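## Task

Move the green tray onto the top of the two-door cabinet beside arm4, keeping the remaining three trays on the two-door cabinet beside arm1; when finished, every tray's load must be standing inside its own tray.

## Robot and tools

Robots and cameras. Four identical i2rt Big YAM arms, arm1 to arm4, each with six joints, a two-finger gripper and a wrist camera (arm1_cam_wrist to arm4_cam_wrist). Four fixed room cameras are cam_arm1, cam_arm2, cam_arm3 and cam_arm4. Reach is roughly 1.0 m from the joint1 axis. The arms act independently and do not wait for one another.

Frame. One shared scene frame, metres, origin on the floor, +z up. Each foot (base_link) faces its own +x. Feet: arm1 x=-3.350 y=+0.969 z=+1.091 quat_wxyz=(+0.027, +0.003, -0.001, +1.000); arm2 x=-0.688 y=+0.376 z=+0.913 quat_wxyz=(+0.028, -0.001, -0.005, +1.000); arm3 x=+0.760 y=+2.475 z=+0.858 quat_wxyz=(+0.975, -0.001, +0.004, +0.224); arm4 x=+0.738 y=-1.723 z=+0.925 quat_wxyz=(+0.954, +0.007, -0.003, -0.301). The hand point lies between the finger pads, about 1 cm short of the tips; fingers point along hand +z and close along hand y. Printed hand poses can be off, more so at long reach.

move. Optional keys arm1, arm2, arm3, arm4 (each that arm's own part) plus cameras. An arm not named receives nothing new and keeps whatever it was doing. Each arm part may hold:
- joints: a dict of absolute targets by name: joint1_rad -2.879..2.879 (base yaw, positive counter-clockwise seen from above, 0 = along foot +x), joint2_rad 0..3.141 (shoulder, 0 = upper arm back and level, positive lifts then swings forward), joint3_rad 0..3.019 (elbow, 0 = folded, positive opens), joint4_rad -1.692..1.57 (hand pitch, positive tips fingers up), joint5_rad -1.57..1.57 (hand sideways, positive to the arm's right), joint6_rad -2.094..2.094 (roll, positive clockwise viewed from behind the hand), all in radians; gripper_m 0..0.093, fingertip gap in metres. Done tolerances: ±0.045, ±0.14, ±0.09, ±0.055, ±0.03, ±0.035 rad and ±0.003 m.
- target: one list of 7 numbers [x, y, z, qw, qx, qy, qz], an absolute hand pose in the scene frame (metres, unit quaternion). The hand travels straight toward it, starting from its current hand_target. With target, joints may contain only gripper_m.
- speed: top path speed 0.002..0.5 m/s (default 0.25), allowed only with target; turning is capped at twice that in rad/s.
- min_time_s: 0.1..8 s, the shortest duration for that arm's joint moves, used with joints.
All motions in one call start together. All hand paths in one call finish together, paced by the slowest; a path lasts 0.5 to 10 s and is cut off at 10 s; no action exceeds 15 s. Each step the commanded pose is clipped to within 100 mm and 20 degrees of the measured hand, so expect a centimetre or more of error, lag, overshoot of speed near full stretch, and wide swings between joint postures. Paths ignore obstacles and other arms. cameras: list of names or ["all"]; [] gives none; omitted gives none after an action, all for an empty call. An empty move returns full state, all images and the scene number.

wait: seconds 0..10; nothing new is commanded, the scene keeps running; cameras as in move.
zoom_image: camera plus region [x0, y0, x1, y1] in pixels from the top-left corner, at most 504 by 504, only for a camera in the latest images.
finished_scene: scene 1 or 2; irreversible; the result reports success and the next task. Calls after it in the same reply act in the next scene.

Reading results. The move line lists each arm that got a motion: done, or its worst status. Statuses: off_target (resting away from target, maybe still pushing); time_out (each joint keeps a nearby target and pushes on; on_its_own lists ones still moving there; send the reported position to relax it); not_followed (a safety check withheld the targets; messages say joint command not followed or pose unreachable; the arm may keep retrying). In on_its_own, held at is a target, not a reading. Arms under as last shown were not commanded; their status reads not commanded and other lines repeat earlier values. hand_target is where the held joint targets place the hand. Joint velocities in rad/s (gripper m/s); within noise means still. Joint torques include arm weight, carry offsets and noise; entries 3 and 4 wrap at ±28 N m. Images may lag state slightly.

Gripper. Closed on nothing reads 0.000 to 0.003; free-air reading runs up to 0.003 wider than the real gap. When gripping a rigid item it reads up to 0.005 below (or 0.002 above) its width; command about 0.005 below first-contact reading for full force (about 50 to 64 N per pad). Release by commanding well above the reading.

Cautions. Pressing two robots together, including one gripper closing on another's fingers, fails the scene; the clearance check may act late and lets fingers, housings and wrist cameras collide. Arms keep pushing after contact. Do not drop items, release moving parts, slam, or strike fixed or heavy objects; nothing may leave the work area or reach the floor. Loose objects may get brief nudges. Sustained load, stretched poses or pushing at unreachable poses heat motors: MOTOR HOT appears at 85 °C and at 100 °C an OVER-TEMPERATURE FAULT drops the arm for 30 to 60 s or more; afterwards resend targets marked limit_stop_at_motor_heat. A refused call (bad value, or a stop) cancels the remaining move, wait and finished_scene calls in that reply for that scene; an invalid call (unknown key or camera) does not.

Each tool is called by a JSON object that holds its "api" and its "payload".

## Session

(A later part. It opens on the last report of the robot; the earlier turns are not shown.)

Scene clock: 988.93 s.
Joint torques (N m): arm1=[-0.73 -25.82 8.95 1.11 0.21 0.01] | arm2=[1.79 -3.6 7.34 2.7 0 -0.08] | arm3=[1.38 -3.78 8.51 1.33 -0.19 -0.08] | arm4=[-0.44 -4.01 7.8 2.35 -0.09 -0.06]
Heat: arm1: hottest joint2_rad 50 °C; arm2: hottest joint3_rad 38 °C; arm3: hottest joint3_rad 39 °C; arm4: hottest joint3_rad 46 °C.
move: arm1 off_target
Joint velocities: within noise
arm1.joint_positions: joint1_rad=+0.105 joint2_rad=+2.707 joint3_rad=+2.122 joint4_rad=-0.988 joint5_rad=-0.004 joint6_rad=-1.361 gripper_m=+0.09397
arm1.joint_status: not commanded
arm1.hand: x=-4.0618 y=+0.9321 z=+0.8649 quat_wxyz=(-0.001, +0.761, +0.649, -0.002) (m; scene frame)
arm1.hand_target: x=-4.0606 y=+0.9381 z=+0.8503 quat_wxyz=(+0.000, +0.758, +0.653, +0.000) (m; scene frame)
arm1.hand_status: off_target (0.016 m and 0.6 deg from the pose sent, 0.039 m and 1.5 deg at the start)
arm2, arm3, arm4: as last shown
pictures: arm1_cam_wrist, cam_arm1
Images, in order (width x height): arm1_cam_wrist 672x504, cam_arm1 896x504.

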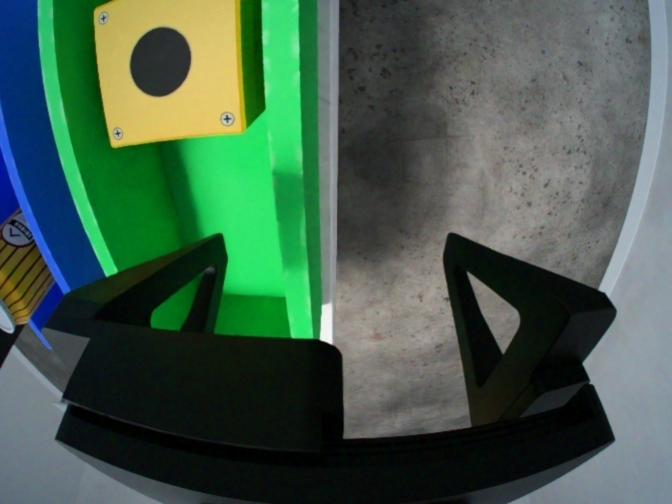

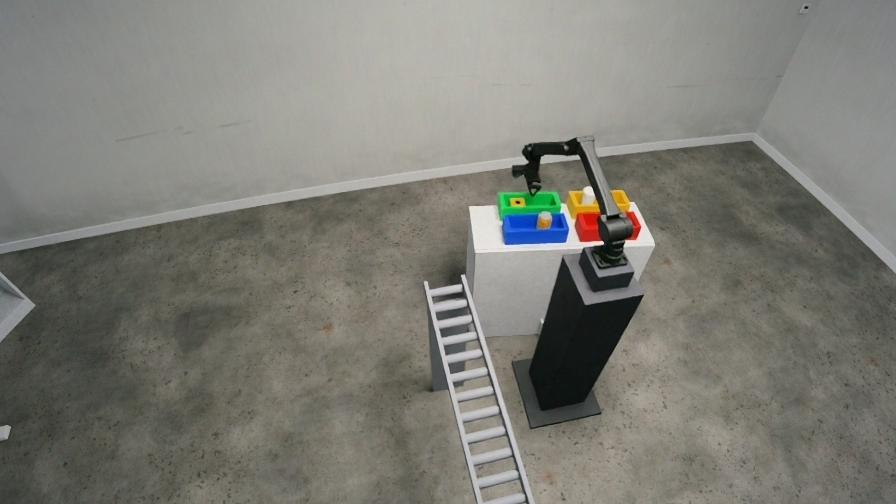

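{"api": "move", "payload": {"arm1": {"target": [-4.043, 0.938, 0.807, 0, 0.7576, 0.6528, 0], "speed": 0.12}, "cameras": ["arm1_cam_wrist", "cam_arm1"]}}

{"api": "zoom_image", "payload": {"camera": "cam_arm1", "region": [460, 120, 630, 260]}}

Scene clock: 1031.40 s.
Joint torques (N m): arm1=[-0.5 -26.05 7.77 1.14 0.22 0.02] | arm2=[1.2 -4.6 7.57 2.67 -0.03 -0.14] | arm3=[1.2 -3.72 8.53 1.31 -0.19 -0.07] | arm4=[-0.5 -4.25 7.79 2.28 -0.1 -0.04]
Heat: arm1: hottest joint2_rad 44 °C; arm2: hottest joint3_rad 38 °C; arm3: hottest joint3_rad 39 °C; arm4: hottest joint3_rad 46 °C.
move: arm1 off_target
Joint velocities: within noise
arm1.joint_positions: joint1_rad=+0.105 joint2_rad=+2.752 joint3_rad=+2.075 joint4_rad=-0.897 joint5_rad=-0.004 joint6_rad=-1.361 gripper_m=+0.09397
arm1.joint_status: not commanded
arm1.hand: x=-4.0451 y=+0.9331 z=+0.8195 quat_wxyz=(+0.000, +0.761, +0.649, -0.002) (m; scene frame)
arm1.hand_target: x=-4.0427 y=+0.9381 z=+0.8073 quat_wxyz=(+0.000, +0.758, +0.653, +0.000) (m; scene frame)
arm1.hand_status: off_target (0.014 m and 0.6 deg from the pose sent, 0.061 m and 0.6 deg at the start)
arm2, arm3, arm4: as last shown
pictures: arm1_cam_wrist, cam_arm1
Images, in order (width x height): arm1_cam_wrist 672x504, cam_arm1 896x504.

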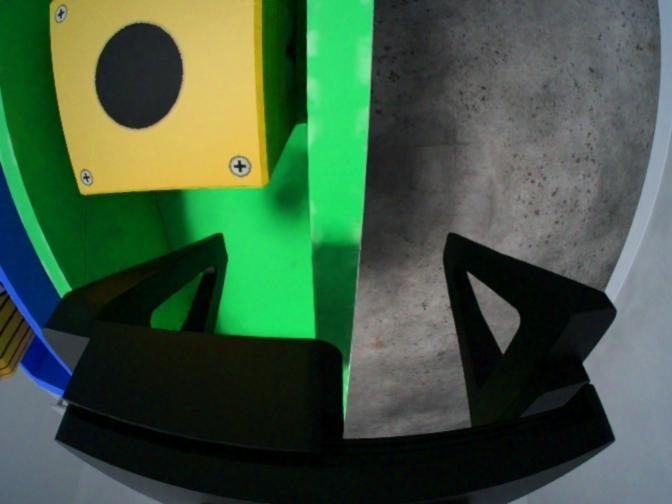

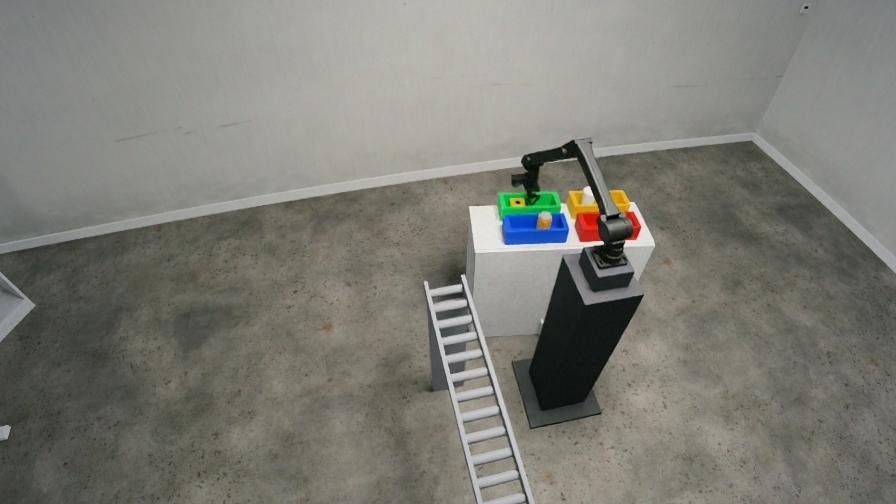

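Scaled by 2.965 from the camera's 896x504 image, which has a finer 1280x720 frame.

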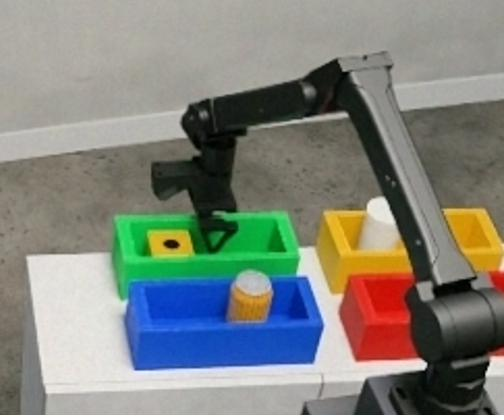

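{"api": "move", "payload": {"arm1": {"joints": {"gripper_m": 0.004}}, "cameras": ["arm1_cam_wrist", "cam_arm1"]}}

Scene clock: 1047.90 s.
Joint torques (N m): arm1=[-0.62 -25.93 7.8 1.01 0.16 0.04] | arm2=[0.97 -4.6 7.49 2.58 -0.05 -0.08] | arm3=[1.38 -3.72 8.54 1.33 -0.19 -0.07] | arm4=[-0.62 -4.13 7.82 2.35 -0.11 -0.04]
Heat: arm1: hottest joint2_rad 46 °C; arm2: hottest joint3_rad 38 °C; arm3: hottest joint3_rad 39 °C; arm4: hottest joint3_rad 46 °C.
move: arm1 off_target
Joint velocities: within noise
arm1.joint_positions: joint1_rad=+0.105 joint2_rad=+2.752 joint3_rad=+2.075 joint4_rad=-0.892 joint5_rad=-0.003 joint6_rad=-1.364 gripper_m=+0.01104
arm1.joint_status: gripper_m off_target (ended at +0.01107, target +0.00400)
arm1.hand: x=-4.0462 y=+0.9332 z=+0.8195 quat_wxyz=(-0.002, +0.760, +0.650, -0.003) (m; scene frame)
arm1.hand_target: x=-4.0427 y=+0.9381 z=+0.8073 quat_wxyz=(+0.000, +0.758, +0.653, +0.000) (m; scene frame)
arm1.hand_status: not commanded
arm2, arm3, arm4: as last shown
pictures: arm1_cam_wrist, cam_arm1
Images, in order (width x height): arm1_cam_wrist 672x504, cam_arm1 896x504.

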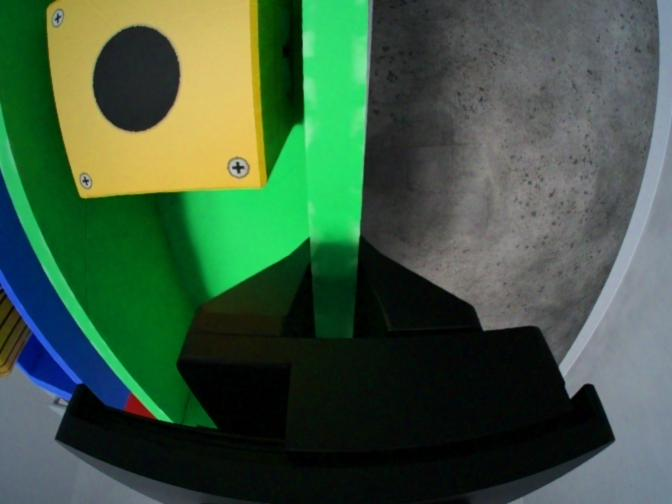

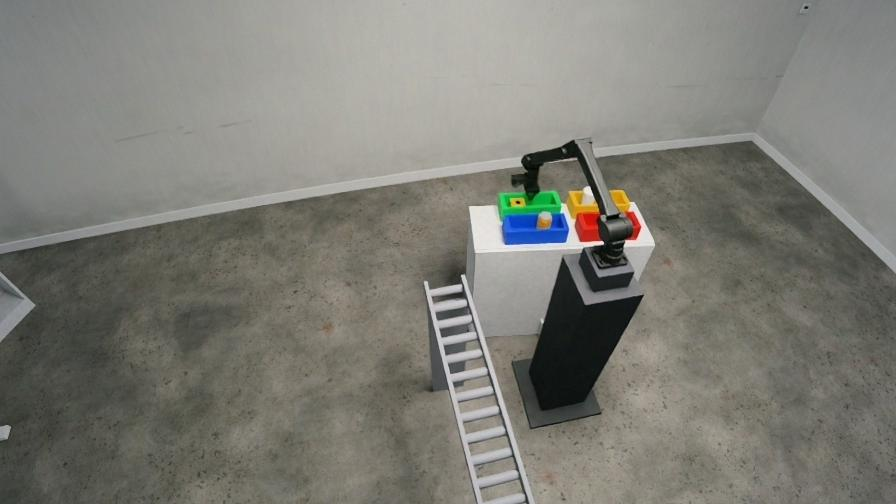

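{"api": "move", "payload": {"arm1": {"target": [-4.043, 0.938, 0.90, 0, 0.7576, 0.6528, 0], "speed": 0.12}, "cameras": ["arm1_cam_wrist", "cam_arm1"]}}

{"api": "zoom_image", "payload": {"camera": "cam_arm1", "region": [460, 120, 660, 260]}}

Scene clock: 1159.60 s.
Joint torques (N m): arm1=[-0.79 -30.45 8.23 -0.05 -0.02 0.05] | arm2=[1.38 -3.84 7.49 2.35 -0.07 -0.04] | arm3=[1.32 -3.66 8.54 1.32 -0.18 -0.08] | arm4=[-0.5 -4.07 7.8 2.24 -0.11 -0.04]
Heat: arm1: hottest joint2_rad 48 °C; arm2: hottest joint3_rad 37 °C; arm3: hottest joint3_rad 40 °C; arm4: hottest joint3_rad 46 °C.
move: arm1 off_target
Joint velocities: within noise
arm1.joint_positions: joint1_rad=+0.105 joint2_rad=+2.637 joint3_rad=+1.975 joint4_rad=-0.952 joint5_rad=+0.003 joint6_rad=-1.364 gripper_m=+0.01104
arm1.joint_status: not commanded
arm1.hand: x=-4.0267 y=+0.9351 z=+0.8669 quat_wxyz=(+0.009, +0.760, +0.650, +0.016) (m; scene frame)
arm1.hand_target: x=-4.0426 y=+0.9382 z=+0.8995 quat_wxyz=(+0.000, +0.758, +0.653, +0.000) (m; scene frame)
arm1.hand_status: off_target (0.037 m and 2.2 deg from the pose sent, 0.081 m and 0.6 deg at the start)
arm2, arm3, arm4: as last shown
pictures: arm1_cam_wrist, cam_arm1
Images, in order (width x height): arm1_cam_wrist 672x504, cam_arm1 896x504.

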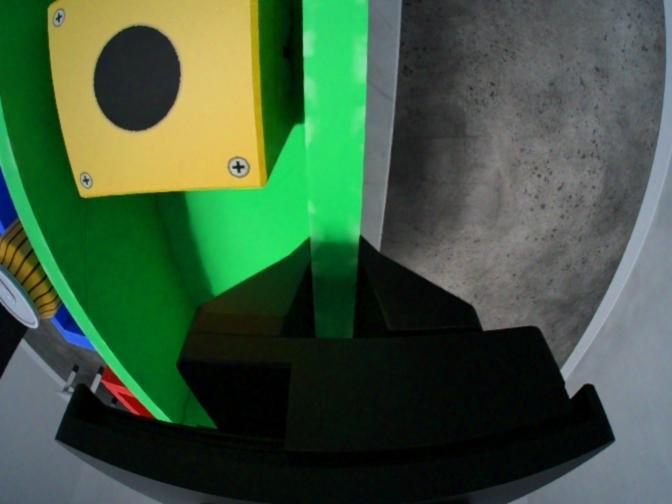

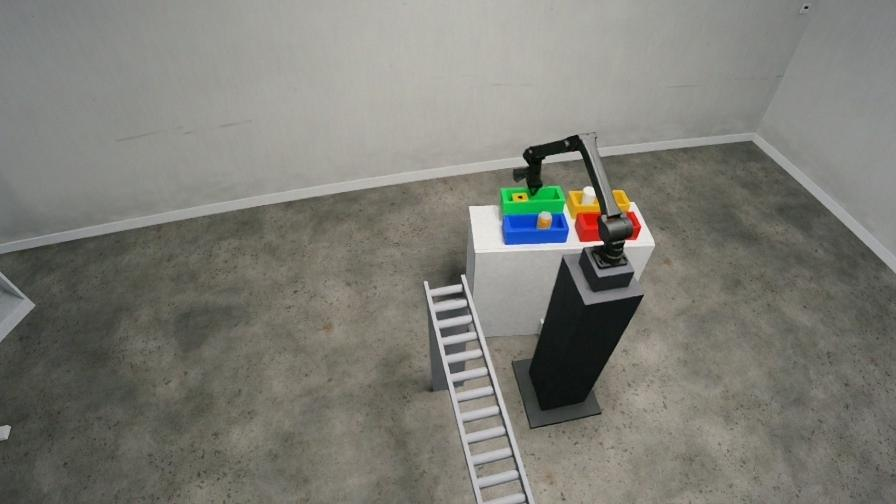

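Scaled by 2.520 from the camera's 896x504 image, which has a finer 1280x720 frame.

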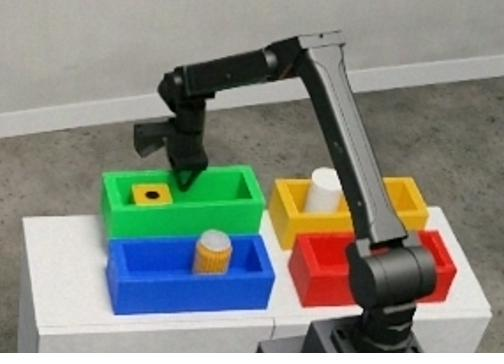

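{"api": "move", "payload": {"arm1": {"target": [-4.035, 0.938, 1.04, 0, 0.7576, 0.6528, 0], "speed": 0.2}, "cameras": ["cam_arm1"]}}

Scene clock: 1179.30 s.
Joint torques (N m): arm1=[-0.73 -28.28 10.22 0.02 -0.03 0.05] | arm2=[2.08 -3.19 7.5 2.43 0.01 -0.12] | arm3=[1.38 -3.72 8.5 1.32 -0.19 -0.08] | arm4=[-0.21 -3.78 7.77 2.37 -0.11 -0.06]
Heat: arm1: hottest joint2_rad 47 °C; arm2: hottest joint3_rad 37 °C; arm3: hottest joint3_rad 40 °C; arm4: hottest joint3_rad 46 °C.
move: arm1 off_target
Joint velocities: within noise
arm1.joint_positions: joint1_rad=+0.105 joint2_rad=+2.388 joint3_rad=+1.917 joint4_rad=-1.137 joint5_rad=+0.004 joint6_rad=-1.364 gripper_m=+0.01104
arm1.joint_status: not commanded
arm1.hand: x=-4.0248 y=+0.9350 z=+1.0141 quat_wxyz=(+0.007, +0.760, +0.650, +0.014) (m; scene frame)
arm1.hand_target: x=-4.0347 y=+0.9381 z=+1.0398 quat_wxyz=(+0.000, +0.758, +0.653, +0.000) (m; scene frame)
arm1.hand_status: off_target (0.028 m and 1.8 deg from the pose sent, 0.173 m and 2.2 deg at the start; pose on its path clipped on 5 of 46 steps)
arm2, arm3, arm4: as last shown
pictures: cam_arm1
Images, in order (width x height): cam_arm1 896x504.

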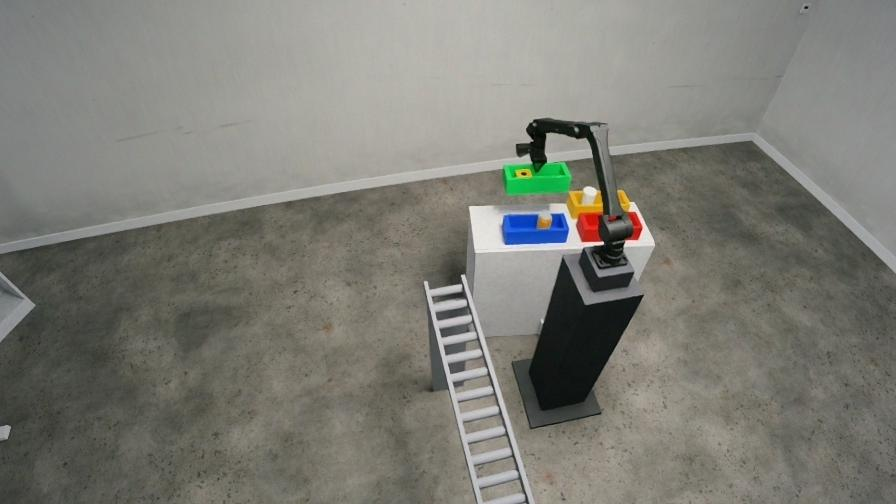

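{"api": "move", "payload": {"arm1": {"joints": {"joint1_rad": 1.595, "joint6_rad": -1.61}, "min_time_s": 4.5}, "cameras": ["arm1_cam_wrist", "cam_arm1", "cam_arm2"]}}

{"api": "zoom_image", "payload": {"camera": "cam_arm1", "region": [390, 150, 690, 420]}}

Scene clock: 1193.13 s.
Joint torques (N m): arm1=[-1.03 -28.22 10.1 -0.09 -0.04 -0.04] | arm2=[1.08 -3.84 7.56 2.77 -0.05 -0.1] | arm3=[1.38 -3.66 8.5 1.35 -0.19 -0.08] | arm4=[-0.38 -4.13 7.73 2.32 -0.09 -0.05]
Heat: arm1: hottest joint2_rad 47 °C; arm2: hottest joint3_rad 37 °C; arm3: hottest joint3_rad 40 °C; arm4: hottest joint3_rad 46 °C.
move: arm1 done
Joint velocities: within noise
arm1.joint_positions: joint1_rad=+1.604 joint2_rad=+2.388 joint3_rad=+1.917 joint4_rad=-1.137 joint5_rad=+0.004 joint6_rad=-1.590 gripper_m=+0.01104
arm1.joint_status: all done
arm1.hand: x=-3.3652 y=+0.2934 z=+1.0090 quat_wxyz=(-0.005, +0.001, +1.000, +0.019) (m; scene frame)
arm1.hand_target: x=-3.3702 y=+0.2837 z=+1.0347 quat_wxyz=(-0.002, -0.005, +1.000, +0.004) (m; scene frame)
arm1.hand_status: not commanded
arm2.joint_positions: joint1_rad=+0.439 joint2_rad=+1.203 joint3_rad=+2.323 joint4_rad=-1.222 joint5_rad=+0.003 joint6_rad=+0.015 gripper_m=+0.09397
arm2.joint_status: not commanded
arm2.hand: x=-1.0256 y=+0.2338 z=+1.7385 quat_wxyz=(+0.128, +0.731, +0.138, -0.656) (m; scene frame)
arm2.hand_target: x=-1.0151 y=+0.2355 z=+1.7560 quat_wxyz=(+0.130, +0.712, +0.143, -0.675) (m; scene frame)
arm2.hand_status: not commanded
arm3.joint_positions: joint1_rad=-0.464 joint2_rad=+1.193 joint3_rad=+2.357 joint4_rad=-1.192 joint5_rad=+0.004 joint6_rad=+0.016 gripper_m=+0.09396
arm3.joint_status: not commanded
arm3.hand: x=+1.1117 y=+2.4726 z=+1.7068 quat_wxyz=(-0.694, -0.010, -0.720, +0.002) (m; scene frame)
arm3.hand_target: x=+1.1016 y=+2.4736 z=+1.7198 quat_wxyz=(-0.704, -0.003, -0.710, +0.005) (m; scene frame)
arm3.hand_status: not commanded
arm4.joint_positions: joint1_rad=+0.251 joint2_rad=+1.197 joint3_rad=+2.369 joint4_rad=-1.220 joint5_rad=+0.004 joint6_rad=+0.010 gripper_m=+0.09396
arm4.joint_status: not commanded
arm4.hand: x=+1.0506 y=-1.8543 z=+1.7745 quat_wxyz=(-0.682, -0.139, -0.709, +0.117) (m; scene frame)
arm4.hand_target: x=+1.0434 y=-1.8489 z=+1.7907 quat_wxyz=(-0.699, -0.129, -0.693, +0.119) (m; scene frame)
arm4.hand_status: not commanded
pictures: arm1_cam_wrist, cam_arm1, cam_arm2
Images, in order (width x height): arm1_cam_wrist 672x504, cam_arm1 896x504, cam_arm2 896x504.

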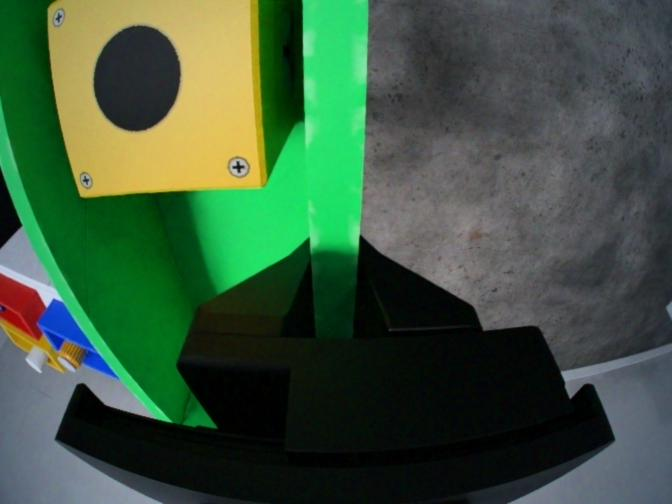

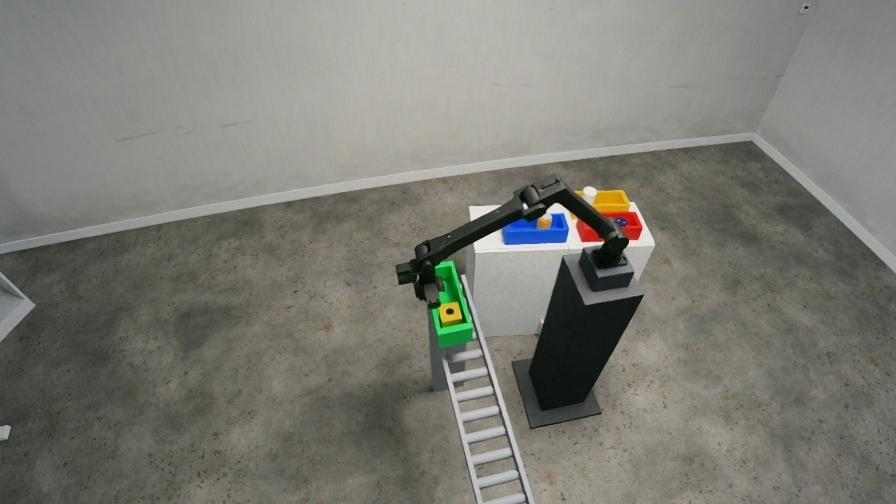

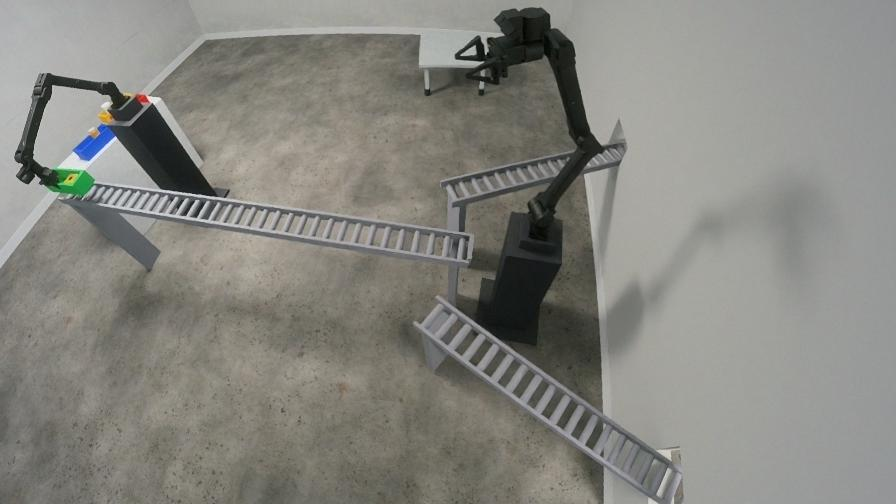

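Scaled by 1.680 from the camera's 896x504 image, which has a finer 1280x720 frame.

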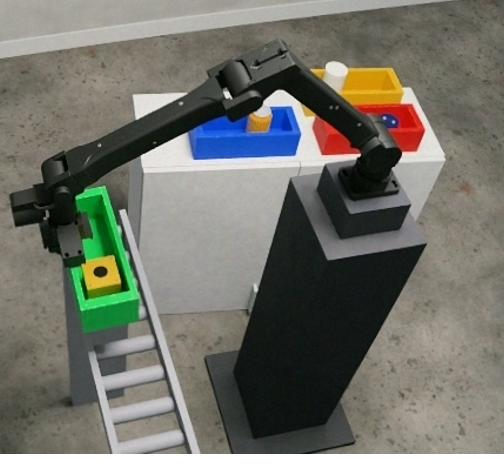

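{"api": "move", "payload": {"arm1": {"target": [-3.372, 0.375, 0.975, 0.003, -0.006, 1.0, -0.015], "speed": 0.15}, "cameras": ["arm1_cam_wrist", "cam_arm1"]}}

{"api": "zoom_image", "payload": {"camera": "cam_arm1", "region": [380, 220, 560, 400]}}

Scene clock: 1316.47 s.
Joint torques (N m): arm1=[-1.2 -26.87 6.89 0.69 -0.2 0] | arm2=[1.79 -3.84 7.5 2.63 -0.05 -0.09] | arm3=[1.32 -3.72 8.54 1.32 -0.19 -0.07] | arm4=[-0.32 -3.96 7.73 2.28 -0.09 -0.05]
Heat: arm1: hottest joint2_rad 49 °C; arm2: hottest joint3_rad 37 °C; arm3: hottest joint3_rad 40 °C; arm4: hottest joint3_rad 46 °C.
move: arm1 off_target
Joint velocities: within noise
arm1.joint_positions: joint1_rad=+1.595 joint2_rad=+2.270 joint3_rad=+1.471 joint4_rad=-0.799 joint5_rad=-0.002 joint6_rad=-1.602 gripper_m=+0.01104
arm1.joint_status: not commanded
arm1.hand: x=-3.3673 y=+0.3920 z=+0.9455 quat_wxyz=(-0.002, -0.001, +1.000, +0.014) (m; scene frame)
arm1.hand_target: x=-3.3720 y=+0.3755 z=+0.9748 quat_wxyz=(+0.002, -0.006, +1.000, -0.015) (m; scene frame)
arm1.hand_status: off_target (0.034 m and 3.4 deg from the pose sent, 0.089 m and 4.1 deg at the start)
arm2, arm3, arm4: as last shown
pictures: arm1_cam_wrist, cam_arm1
Images, in order (width x height): arm1_cam_wrist 672x504, cam_arm1 896x504.

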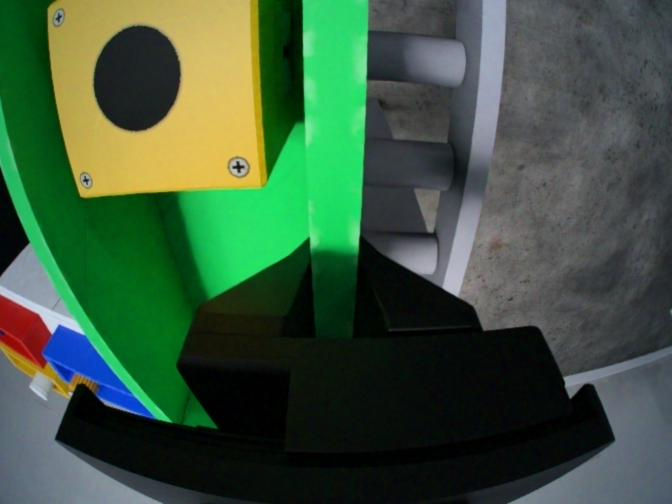

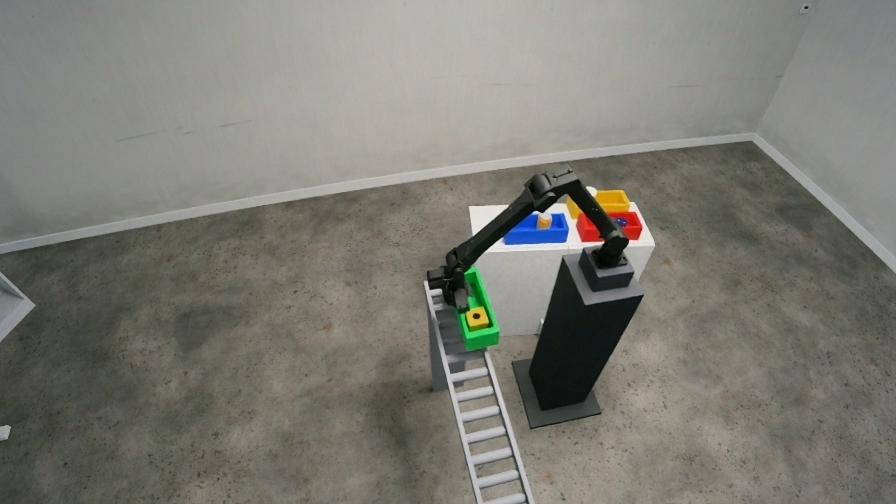

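Scaled by 2.800 from the camera's 896x504 image, which has a finer 1280x720 frame.

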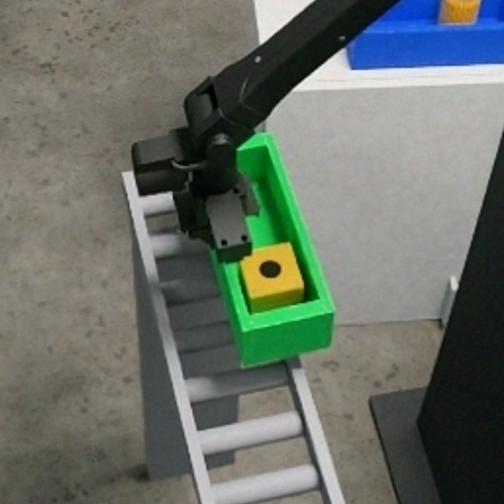

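{"api": "move", "payload": {"arm1": {"target": [-3.372, 0.314, 0.936, 0.003, -0.006, 1.0, -0.03], "speed": 0.12}, "cameras": ["arm1_cam_wrist", "cam_arm1"]}}

{"api": "zoom_image", "payload": {"camera": "cam_arm1", "region": [380, 220, 560, 400]}}

Scene clock: 1379.17 s.
Joint torques (N m): arm1=[-0.97 -25.76 11.19 0.21 -0.15 0.04] | arm2=[2.08 -3.14 7.5 2.89 -0.06 -0.06] | arm3=[1.38 -3.72 8.53 1.32 -0.19 -0.07] | arm4=[-0.44 -3.9 7.82 2.32 -0.11 -0.05]
Heat: arm1: hottest joint2_rad 56 °C; arm2: hottest joint3_rad 37 °C; arm3: hottest joint3_rad 40 °C; arm4: hottest joint3_rad 47 °C.
move: arm1 off_target
Joint velocities: within noise
arm1.joint_positions: joint1_rad=+1.595 joint2_rad=+2.407 joint3_rad=+1.649 joint4_rad=-0.802 joint5_rad=-0.006 joint6_rad=-1.605 gripper_m=+0.01104
arm1.joint_status: not commanded
arm1.hand: x=-3.3684 y=+0.3408 z=+0.9139 quat_wxyz=(+0.000, -0.003, +1.000, -0.005) (m; scene frame)
arm1.hand_target: x=-3.3720 y=+0.3152 z=+0.9366 quat_wxyz=(+0.003, -0.006, +1.000, -0.030) (m; scene frame)
arm1.hand_status: off_target (0.035 m and 2.9 deg from the pose sent, 0.079 m and 5.1 deg at the start)
arm2, arm3, arm4: as last shown
pictures: arm1_cam_wrist, cam_arm1
Images, in order (width x height): arm1_cam_wrist 672x504, cam_arm1 896x504.

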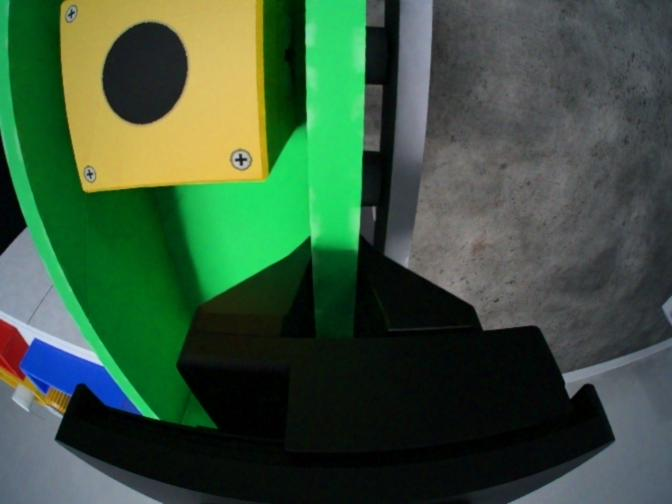

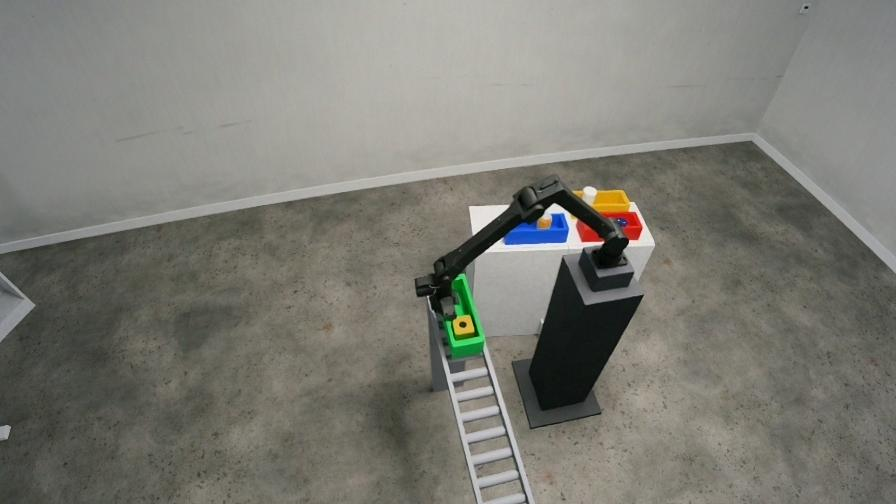

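Scaled by 2.800 from the camera's 896x504 image, which has a finer 1280x720 frame.

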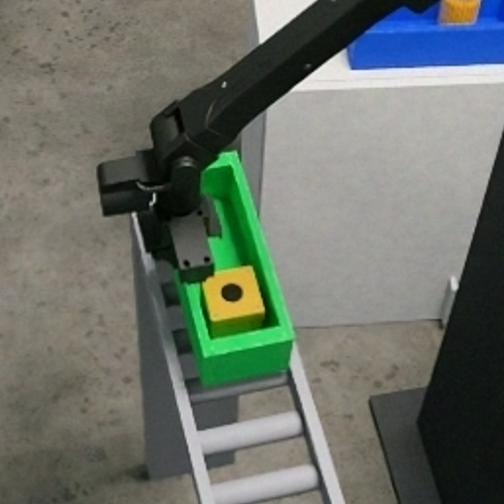

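{"api": "move", "payload": {"arm1": {"target": [-3.372, 0.306, 0.908, 0.003, -0.006, 1.0, -0.027], "speed": 0.1}, "cameras": ["arm1_cam_wrist", "cam_arm1"]}}

{"api": "zoom_image", "payload": {"camera": "cam_arm1", "region": [380, 220, 560, 400]}}

{"api": "zoom_image", "payload": {"camera": "arm1_cam_wrist", "region": [260, 0, 500, 260]}}

Scene clock: 1435.87 s.
Joint torques (N m): arm1=[-0.67 -24.41 11.06 0.57 -0.13 0.05] | arm2=[1.61 -4.78 7.65 2.65 -0.01 -0.09] | arm3=[1.38 -3.66 8.51 1.32 -0.18 -0.08] | arm4=[-0.56 -4.31 7.8 2.28 -0.14 -0.04]
Heat: arm1: hottest joint2_rad 51 °C; arm2: hottest joint3_rad 37 °C; arm3: hottest joint3_rad 40 °C; arm4: hottest joint3_rad 47 °C.
move: arm1 off_target
Joint velocities: within noise
arm1.joint_positions: joint1_rad=+1.595 joint2_rad=+2.457 joint3_rad=+1.705 joint4_rad=-0.802 joint5_rad=-0.006 joint6_rad=-1.605 gripper_m=+0.01104
arm1.joint_status: not commanded
arm1.hand: x=-3.3688 y=+0.3279 z=+0.8989 quat_wxyz=(+0.000, -0.003, +1.000, -0.008) (m; scene frame)
arm1.hand_target: x=-3.3720 y=+0.3068 z=+0.9088 quat_wxyz=(+0.003, -0.006, +1.000, -0.027) (m; scene frame)
arm1.hand_status: off_target (0.024 m and 2.3 deg from the pose sent, 0.035 m and 2.6 deg at the start)
arm2, arm3, arm4: as last shown
pictures: arm1_cam_wrist, cam_arm1
Images, in order (width x height): arm1_cam_wrist 672x504, cam_arm1 896x504.

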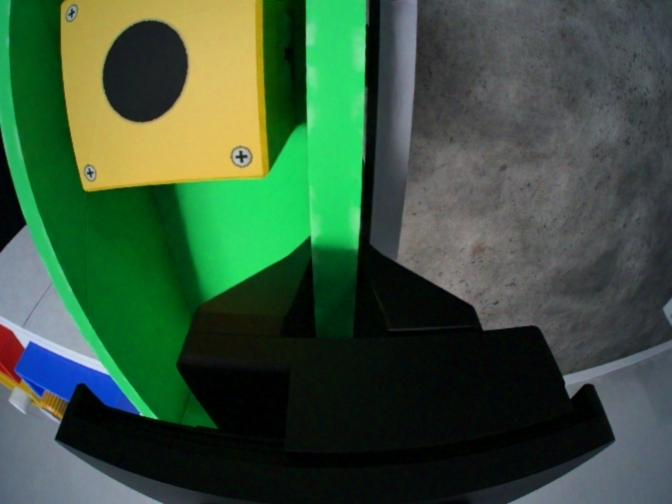

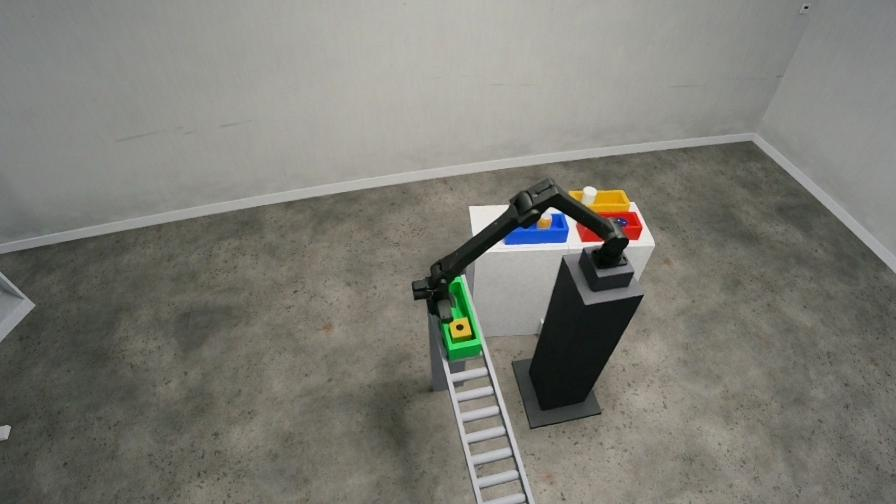

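Scaled by 2.800 from the camera's 896x504 image, which has a finer 1280x720 frame.

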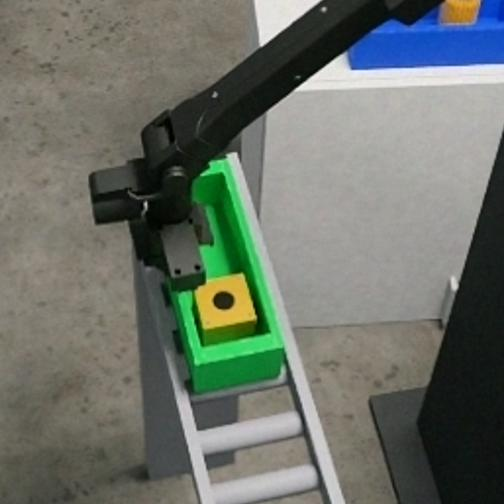

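Scaled by 1.938 from the camera's 672x504 image, which has a finer 960x720 frame.

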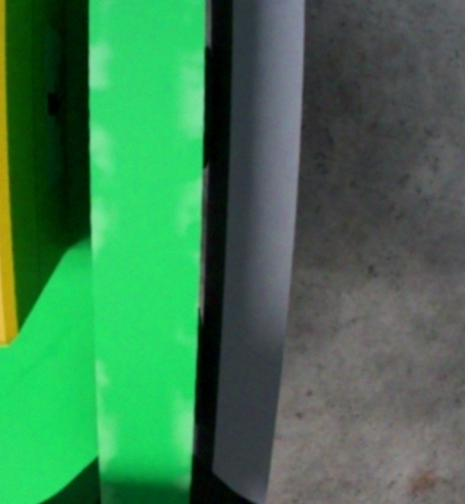

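{"api": "move", "payload": {"arm1": {"target": [-3.372, 0.308, 0.882, 0.003, -0.006, 1.0, -0.025], "speed": 0.08}, "cameras": ["arm1_cam_wrist", "cam_arm1"]}}

{"api": "zoom_image", "payload": {"camera": "cam_arm1", "region": [420, 260, 520, 400]}}

Scene clock: 1456.20 s.
Joint torques (N m): arm1=[-0.79 -22.01 10.58 1.92 -0.13 0.05] | arm2=[1.85 -4.01 7.65 2.66 -0.05 -0.11] | arm3=[1.38 -3.72 8.53 1.33 -0.18 -0.08] | arm4=[-0.5 -4.07 7.71 2.26 -0.09 -0.04]
Heat: arm1: hottest joint2_rad 53 °C; arm2: hottest joint3_rad 37 °C; arm3: hottest joint3_rad 40 °C; arm4: hottest joint3_rad 47 °C.
move: arm1 off_target
Joint velocities: within noise
arm1.joint_positions: joint1_rad=+1.595 joint2_rad=+2.465 joint3_rad=+1.720 joint4_rad=-0.801 joint5_rad=-0.006 joint6_rad=-1.605 gripper_m=+0.01104
arm1.joint_status: not commanded
arm1.hand: x=-3.3690 y=+0.3231 z=+0.8978 quat_wxyz=(+0.000, -0.003, +1.000, -0.011) (m; scene frame)
arm1.hand_target: x=-3.3719 y=+0.3093 z=+0.8828 quat_wxyz=(+0.003, -0.006, +1.000, -0.025) (m; scene frame)
arm1.hand_status: off_target (0.022 m and 1.7 deg from the pose sent, 0.026 m and 2.0 deg at the start)
arm2, arm3, arm4: as last shown
pictures: arm1_cam_wrist, cam_arm1
Images, in order (width x height): arm1_cam_wrist 672x504, cam_arm1 896x504.

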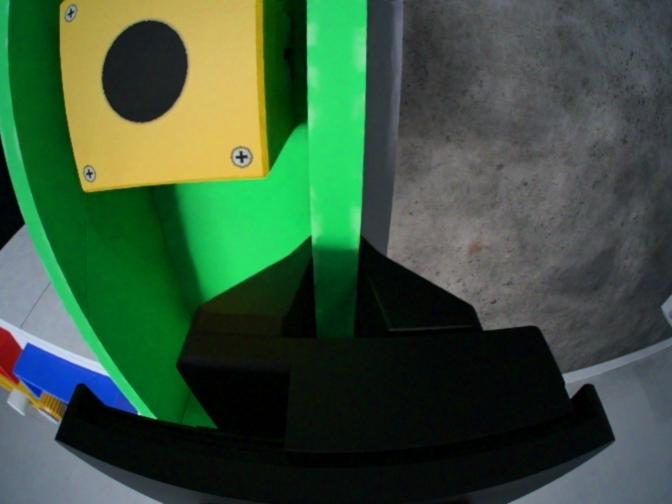

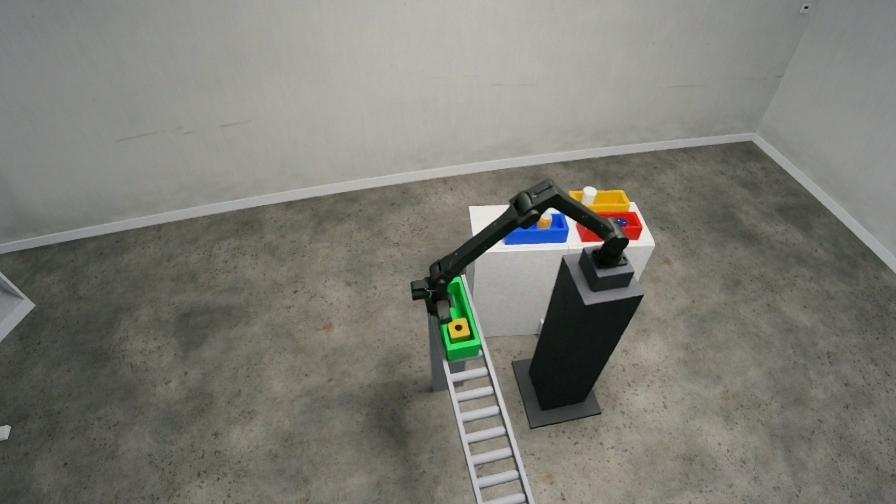

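Scaled by 3.600 from the camera's 896x504 image, which has a finer 1280x720 frame.

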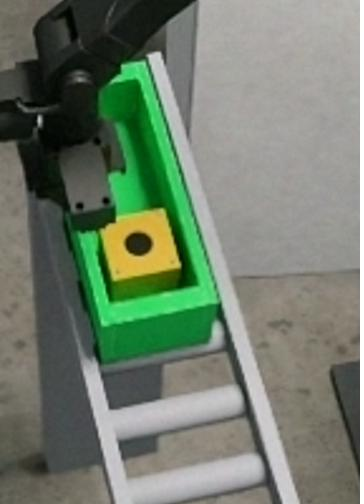

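{"api": "move", "payload": {"arm1": {"target": [-3.372, 0.309, 0.884, -0.0363, -0.007, 0.9993, -0.0248], "speed": 0.08}, "cameras": ["arm1_cam_wrist", "cam_arm1", "cam_arm2"]}}

{"api": "zoom_image", "payload": {"camera": "cam_arm1", "region": [420, 260, 520, 400]}}

{"api": "zoom_image", "payload": {"camera": "cam_arm2", "region": [0, 50, 240, 290]}}

Scene clock: 1493.20 s.
Joint torques (N m): arm1=[0.03 -22.36 10.06 1.7 0.92 0.21] | arm2=[1.44 -3.6 7.56 2.62 -0.05 -0.09] | arm3=[1.32 -3.66 8.53 1.31 -0.19 -0.07] | arm4=[-0.5 -3.72 7.76 2.32 -0.1 -0.05]
Heat: arm1: hottest joint2_rad 51 °C; arm2: hottest joint3_rad 37 °C; arm3: hottest joint3_rad 40 °C; arm4: hottest joint3_rad 47 °C.
move: arm1 off_target
Joint velocities: within noise
arm1.joint_positions: joint1_rad=+1.604 joint2_rad=+2.465 joint3_rad=+1.720 joint4_rad=-0.795 joint5_rad=+0.044 joint6_rad=-1.605 gripper_m=+0.01104
arm1.joint_status: not commanded
arm1.hand: x=-3.3722 y=+0.3216 z=+0.8980 quat_wxyz=(-0.025, -0.007, +1.000, -0.014) (m; scene frame)
arm1.hand_target: x=-3.3719 y=+0.3099 z=+0.8847 quat_wxyz=(-0.036, -0.007, +0.999, -0.025) (m; scene frame)
arm1.hand_status: off_target (0.019 m and 1.8 deg from the pose sent, 0.020 m and 4.4 deg at the start)
arm2, arm3, arm4: as last shown
pictures: arm1_cam_wrist, cam_arm1, cam_arm2
Images, in order (width x height): arm1_cam_wrist 672x504, cam_arm1 896x504, cam_arm2 896x504.

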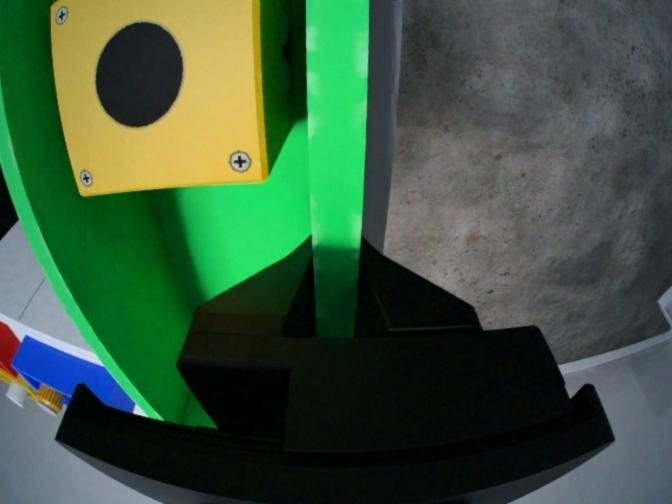

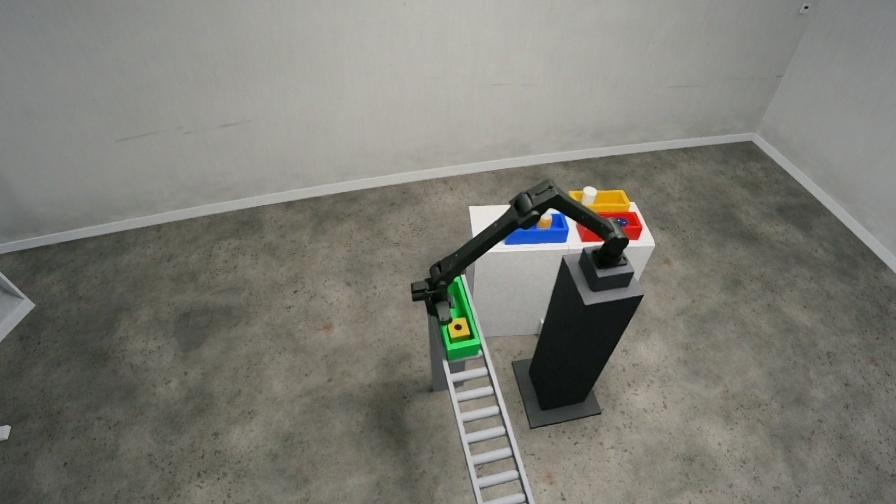

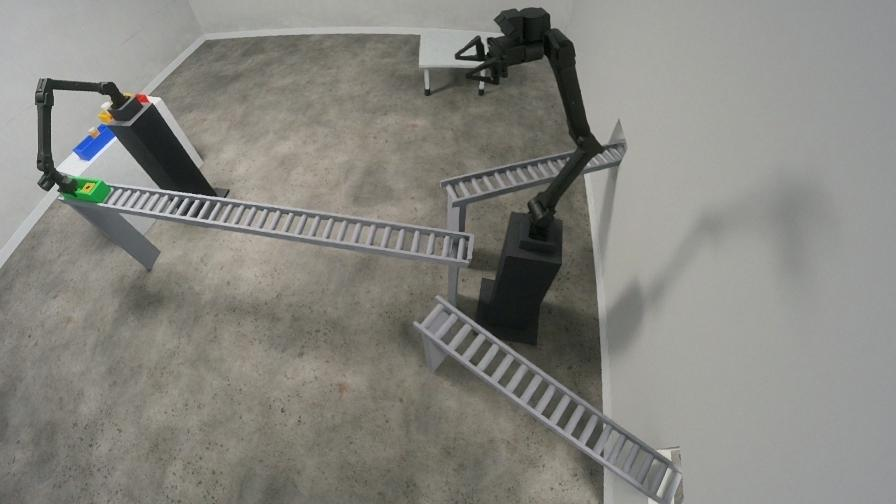

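Scaled by 3.600 from the camera's 896x504 image, which has a finer 1280x720 frame.

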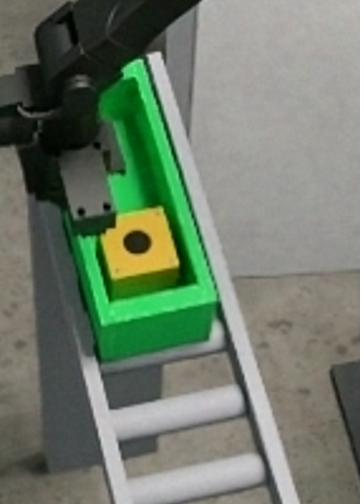

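Scaled by 2.100 from the camera's 896x504 image, which has a finer 1280x720 frame.

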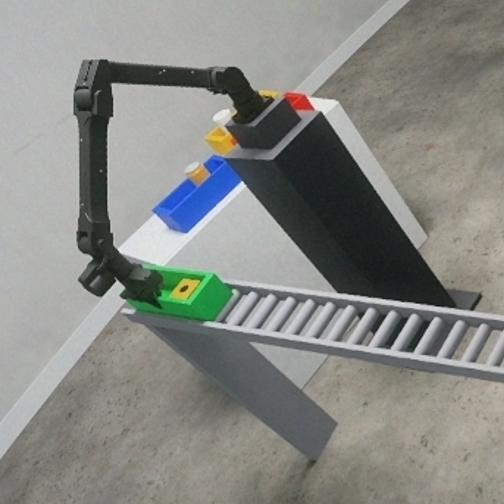

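{"api": "move", "payload": {"arm1": {"target": [-3.372, 0.31, 1.06, -0.0363, -0.007, 0.9993, -0.0248], "speed": 0.35, "joints": {"gripper_m": 0.05}}, "cameras": ["arm1_cam_wrist", "cam_arm1", "cam_arm2"]}}

Scene clock: 1508.23 s.
Joint torques (N m): arm1=[0.15 -22.59 10.44 0.35 0.29 0.19] | arm2=[1.96 -4.66 7.87 2.62 -0.03 -0.1] | arm3=[1.38 -3.72 8.51 1.32 -0.19 -0.08] | arm4=[-0.38 -3.96 7.79 2.37 -0.08 -0.04]
Heat: arm1: hottest joint2_rad 50 °C; arm2: hottest joint3_rad 37 °C; arm3: hottest joint3_rad 40 °C; arm4: hottest joint3_rad 47 °C.
move: arm1 done
Joint velocities: within noise
arm1.joint_positions: joint1_rad=+1.605 joint2_rad=+2.199 joint3_rad=+1.728 joint4_rad=-1.035 joint5_rad=+0.063 joint6_rad=-1.605 gripper_m=+0.04991
arm1.joint_status: all done
arm1.hand: x=-3.3742 y=+0.3132 z=+1.0668 quat_wxyz=(-0.035, -0.006, +0.999, -0.031) (m; scene frame)
arm1.hand_target: x=-3.3720 y=+0.3103 z=+1.0599 quat_wxyz=(-0.036, -0.007, +0.999, -0.025) (m; scene frame)
arm1.hand_status: done (0.008 m and 0.7 deg from the pose sent, 0.162 m and 1.8 deg at the start)
arm2, arm3, arm4: as last shown
pictures: arm1_cam_wrist, cam_arm1, cam_arm2
Images, in order (width x height): arm1_cam_wrist 672x504, cam_arm1 896x504, cam_arm2 896x504.

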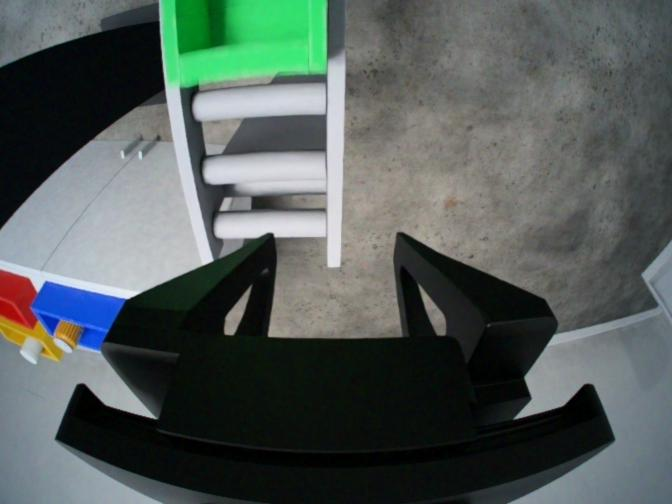

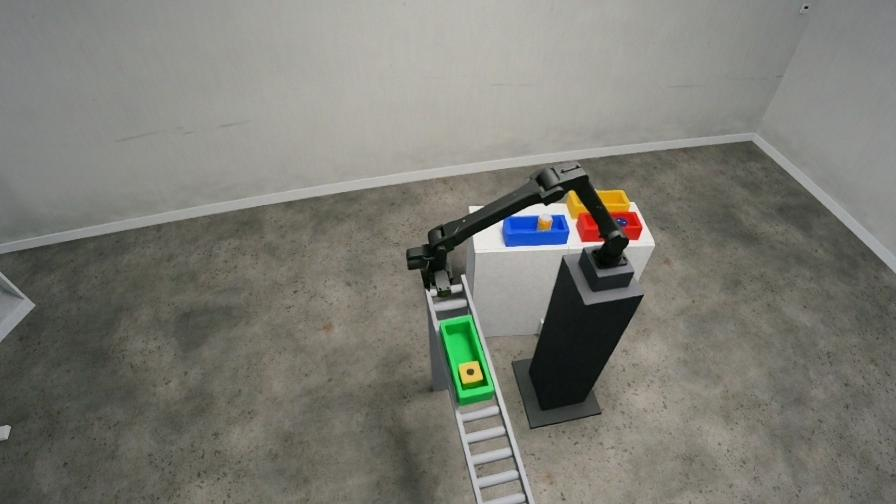

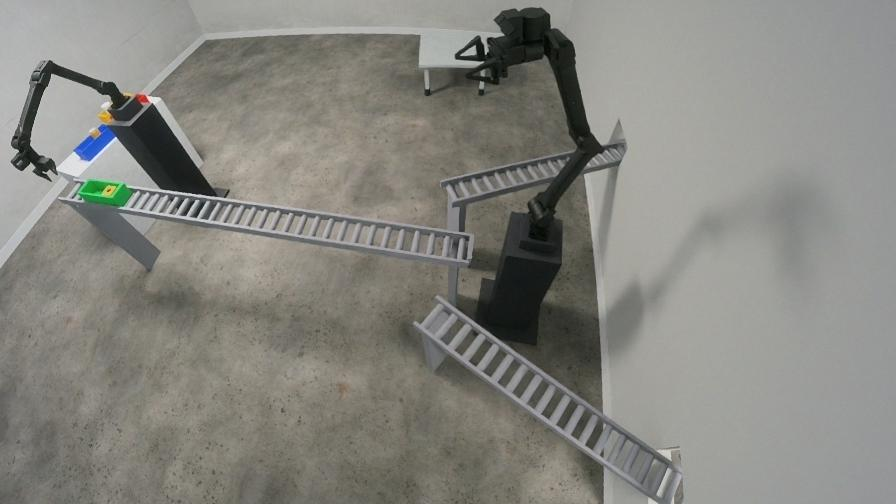

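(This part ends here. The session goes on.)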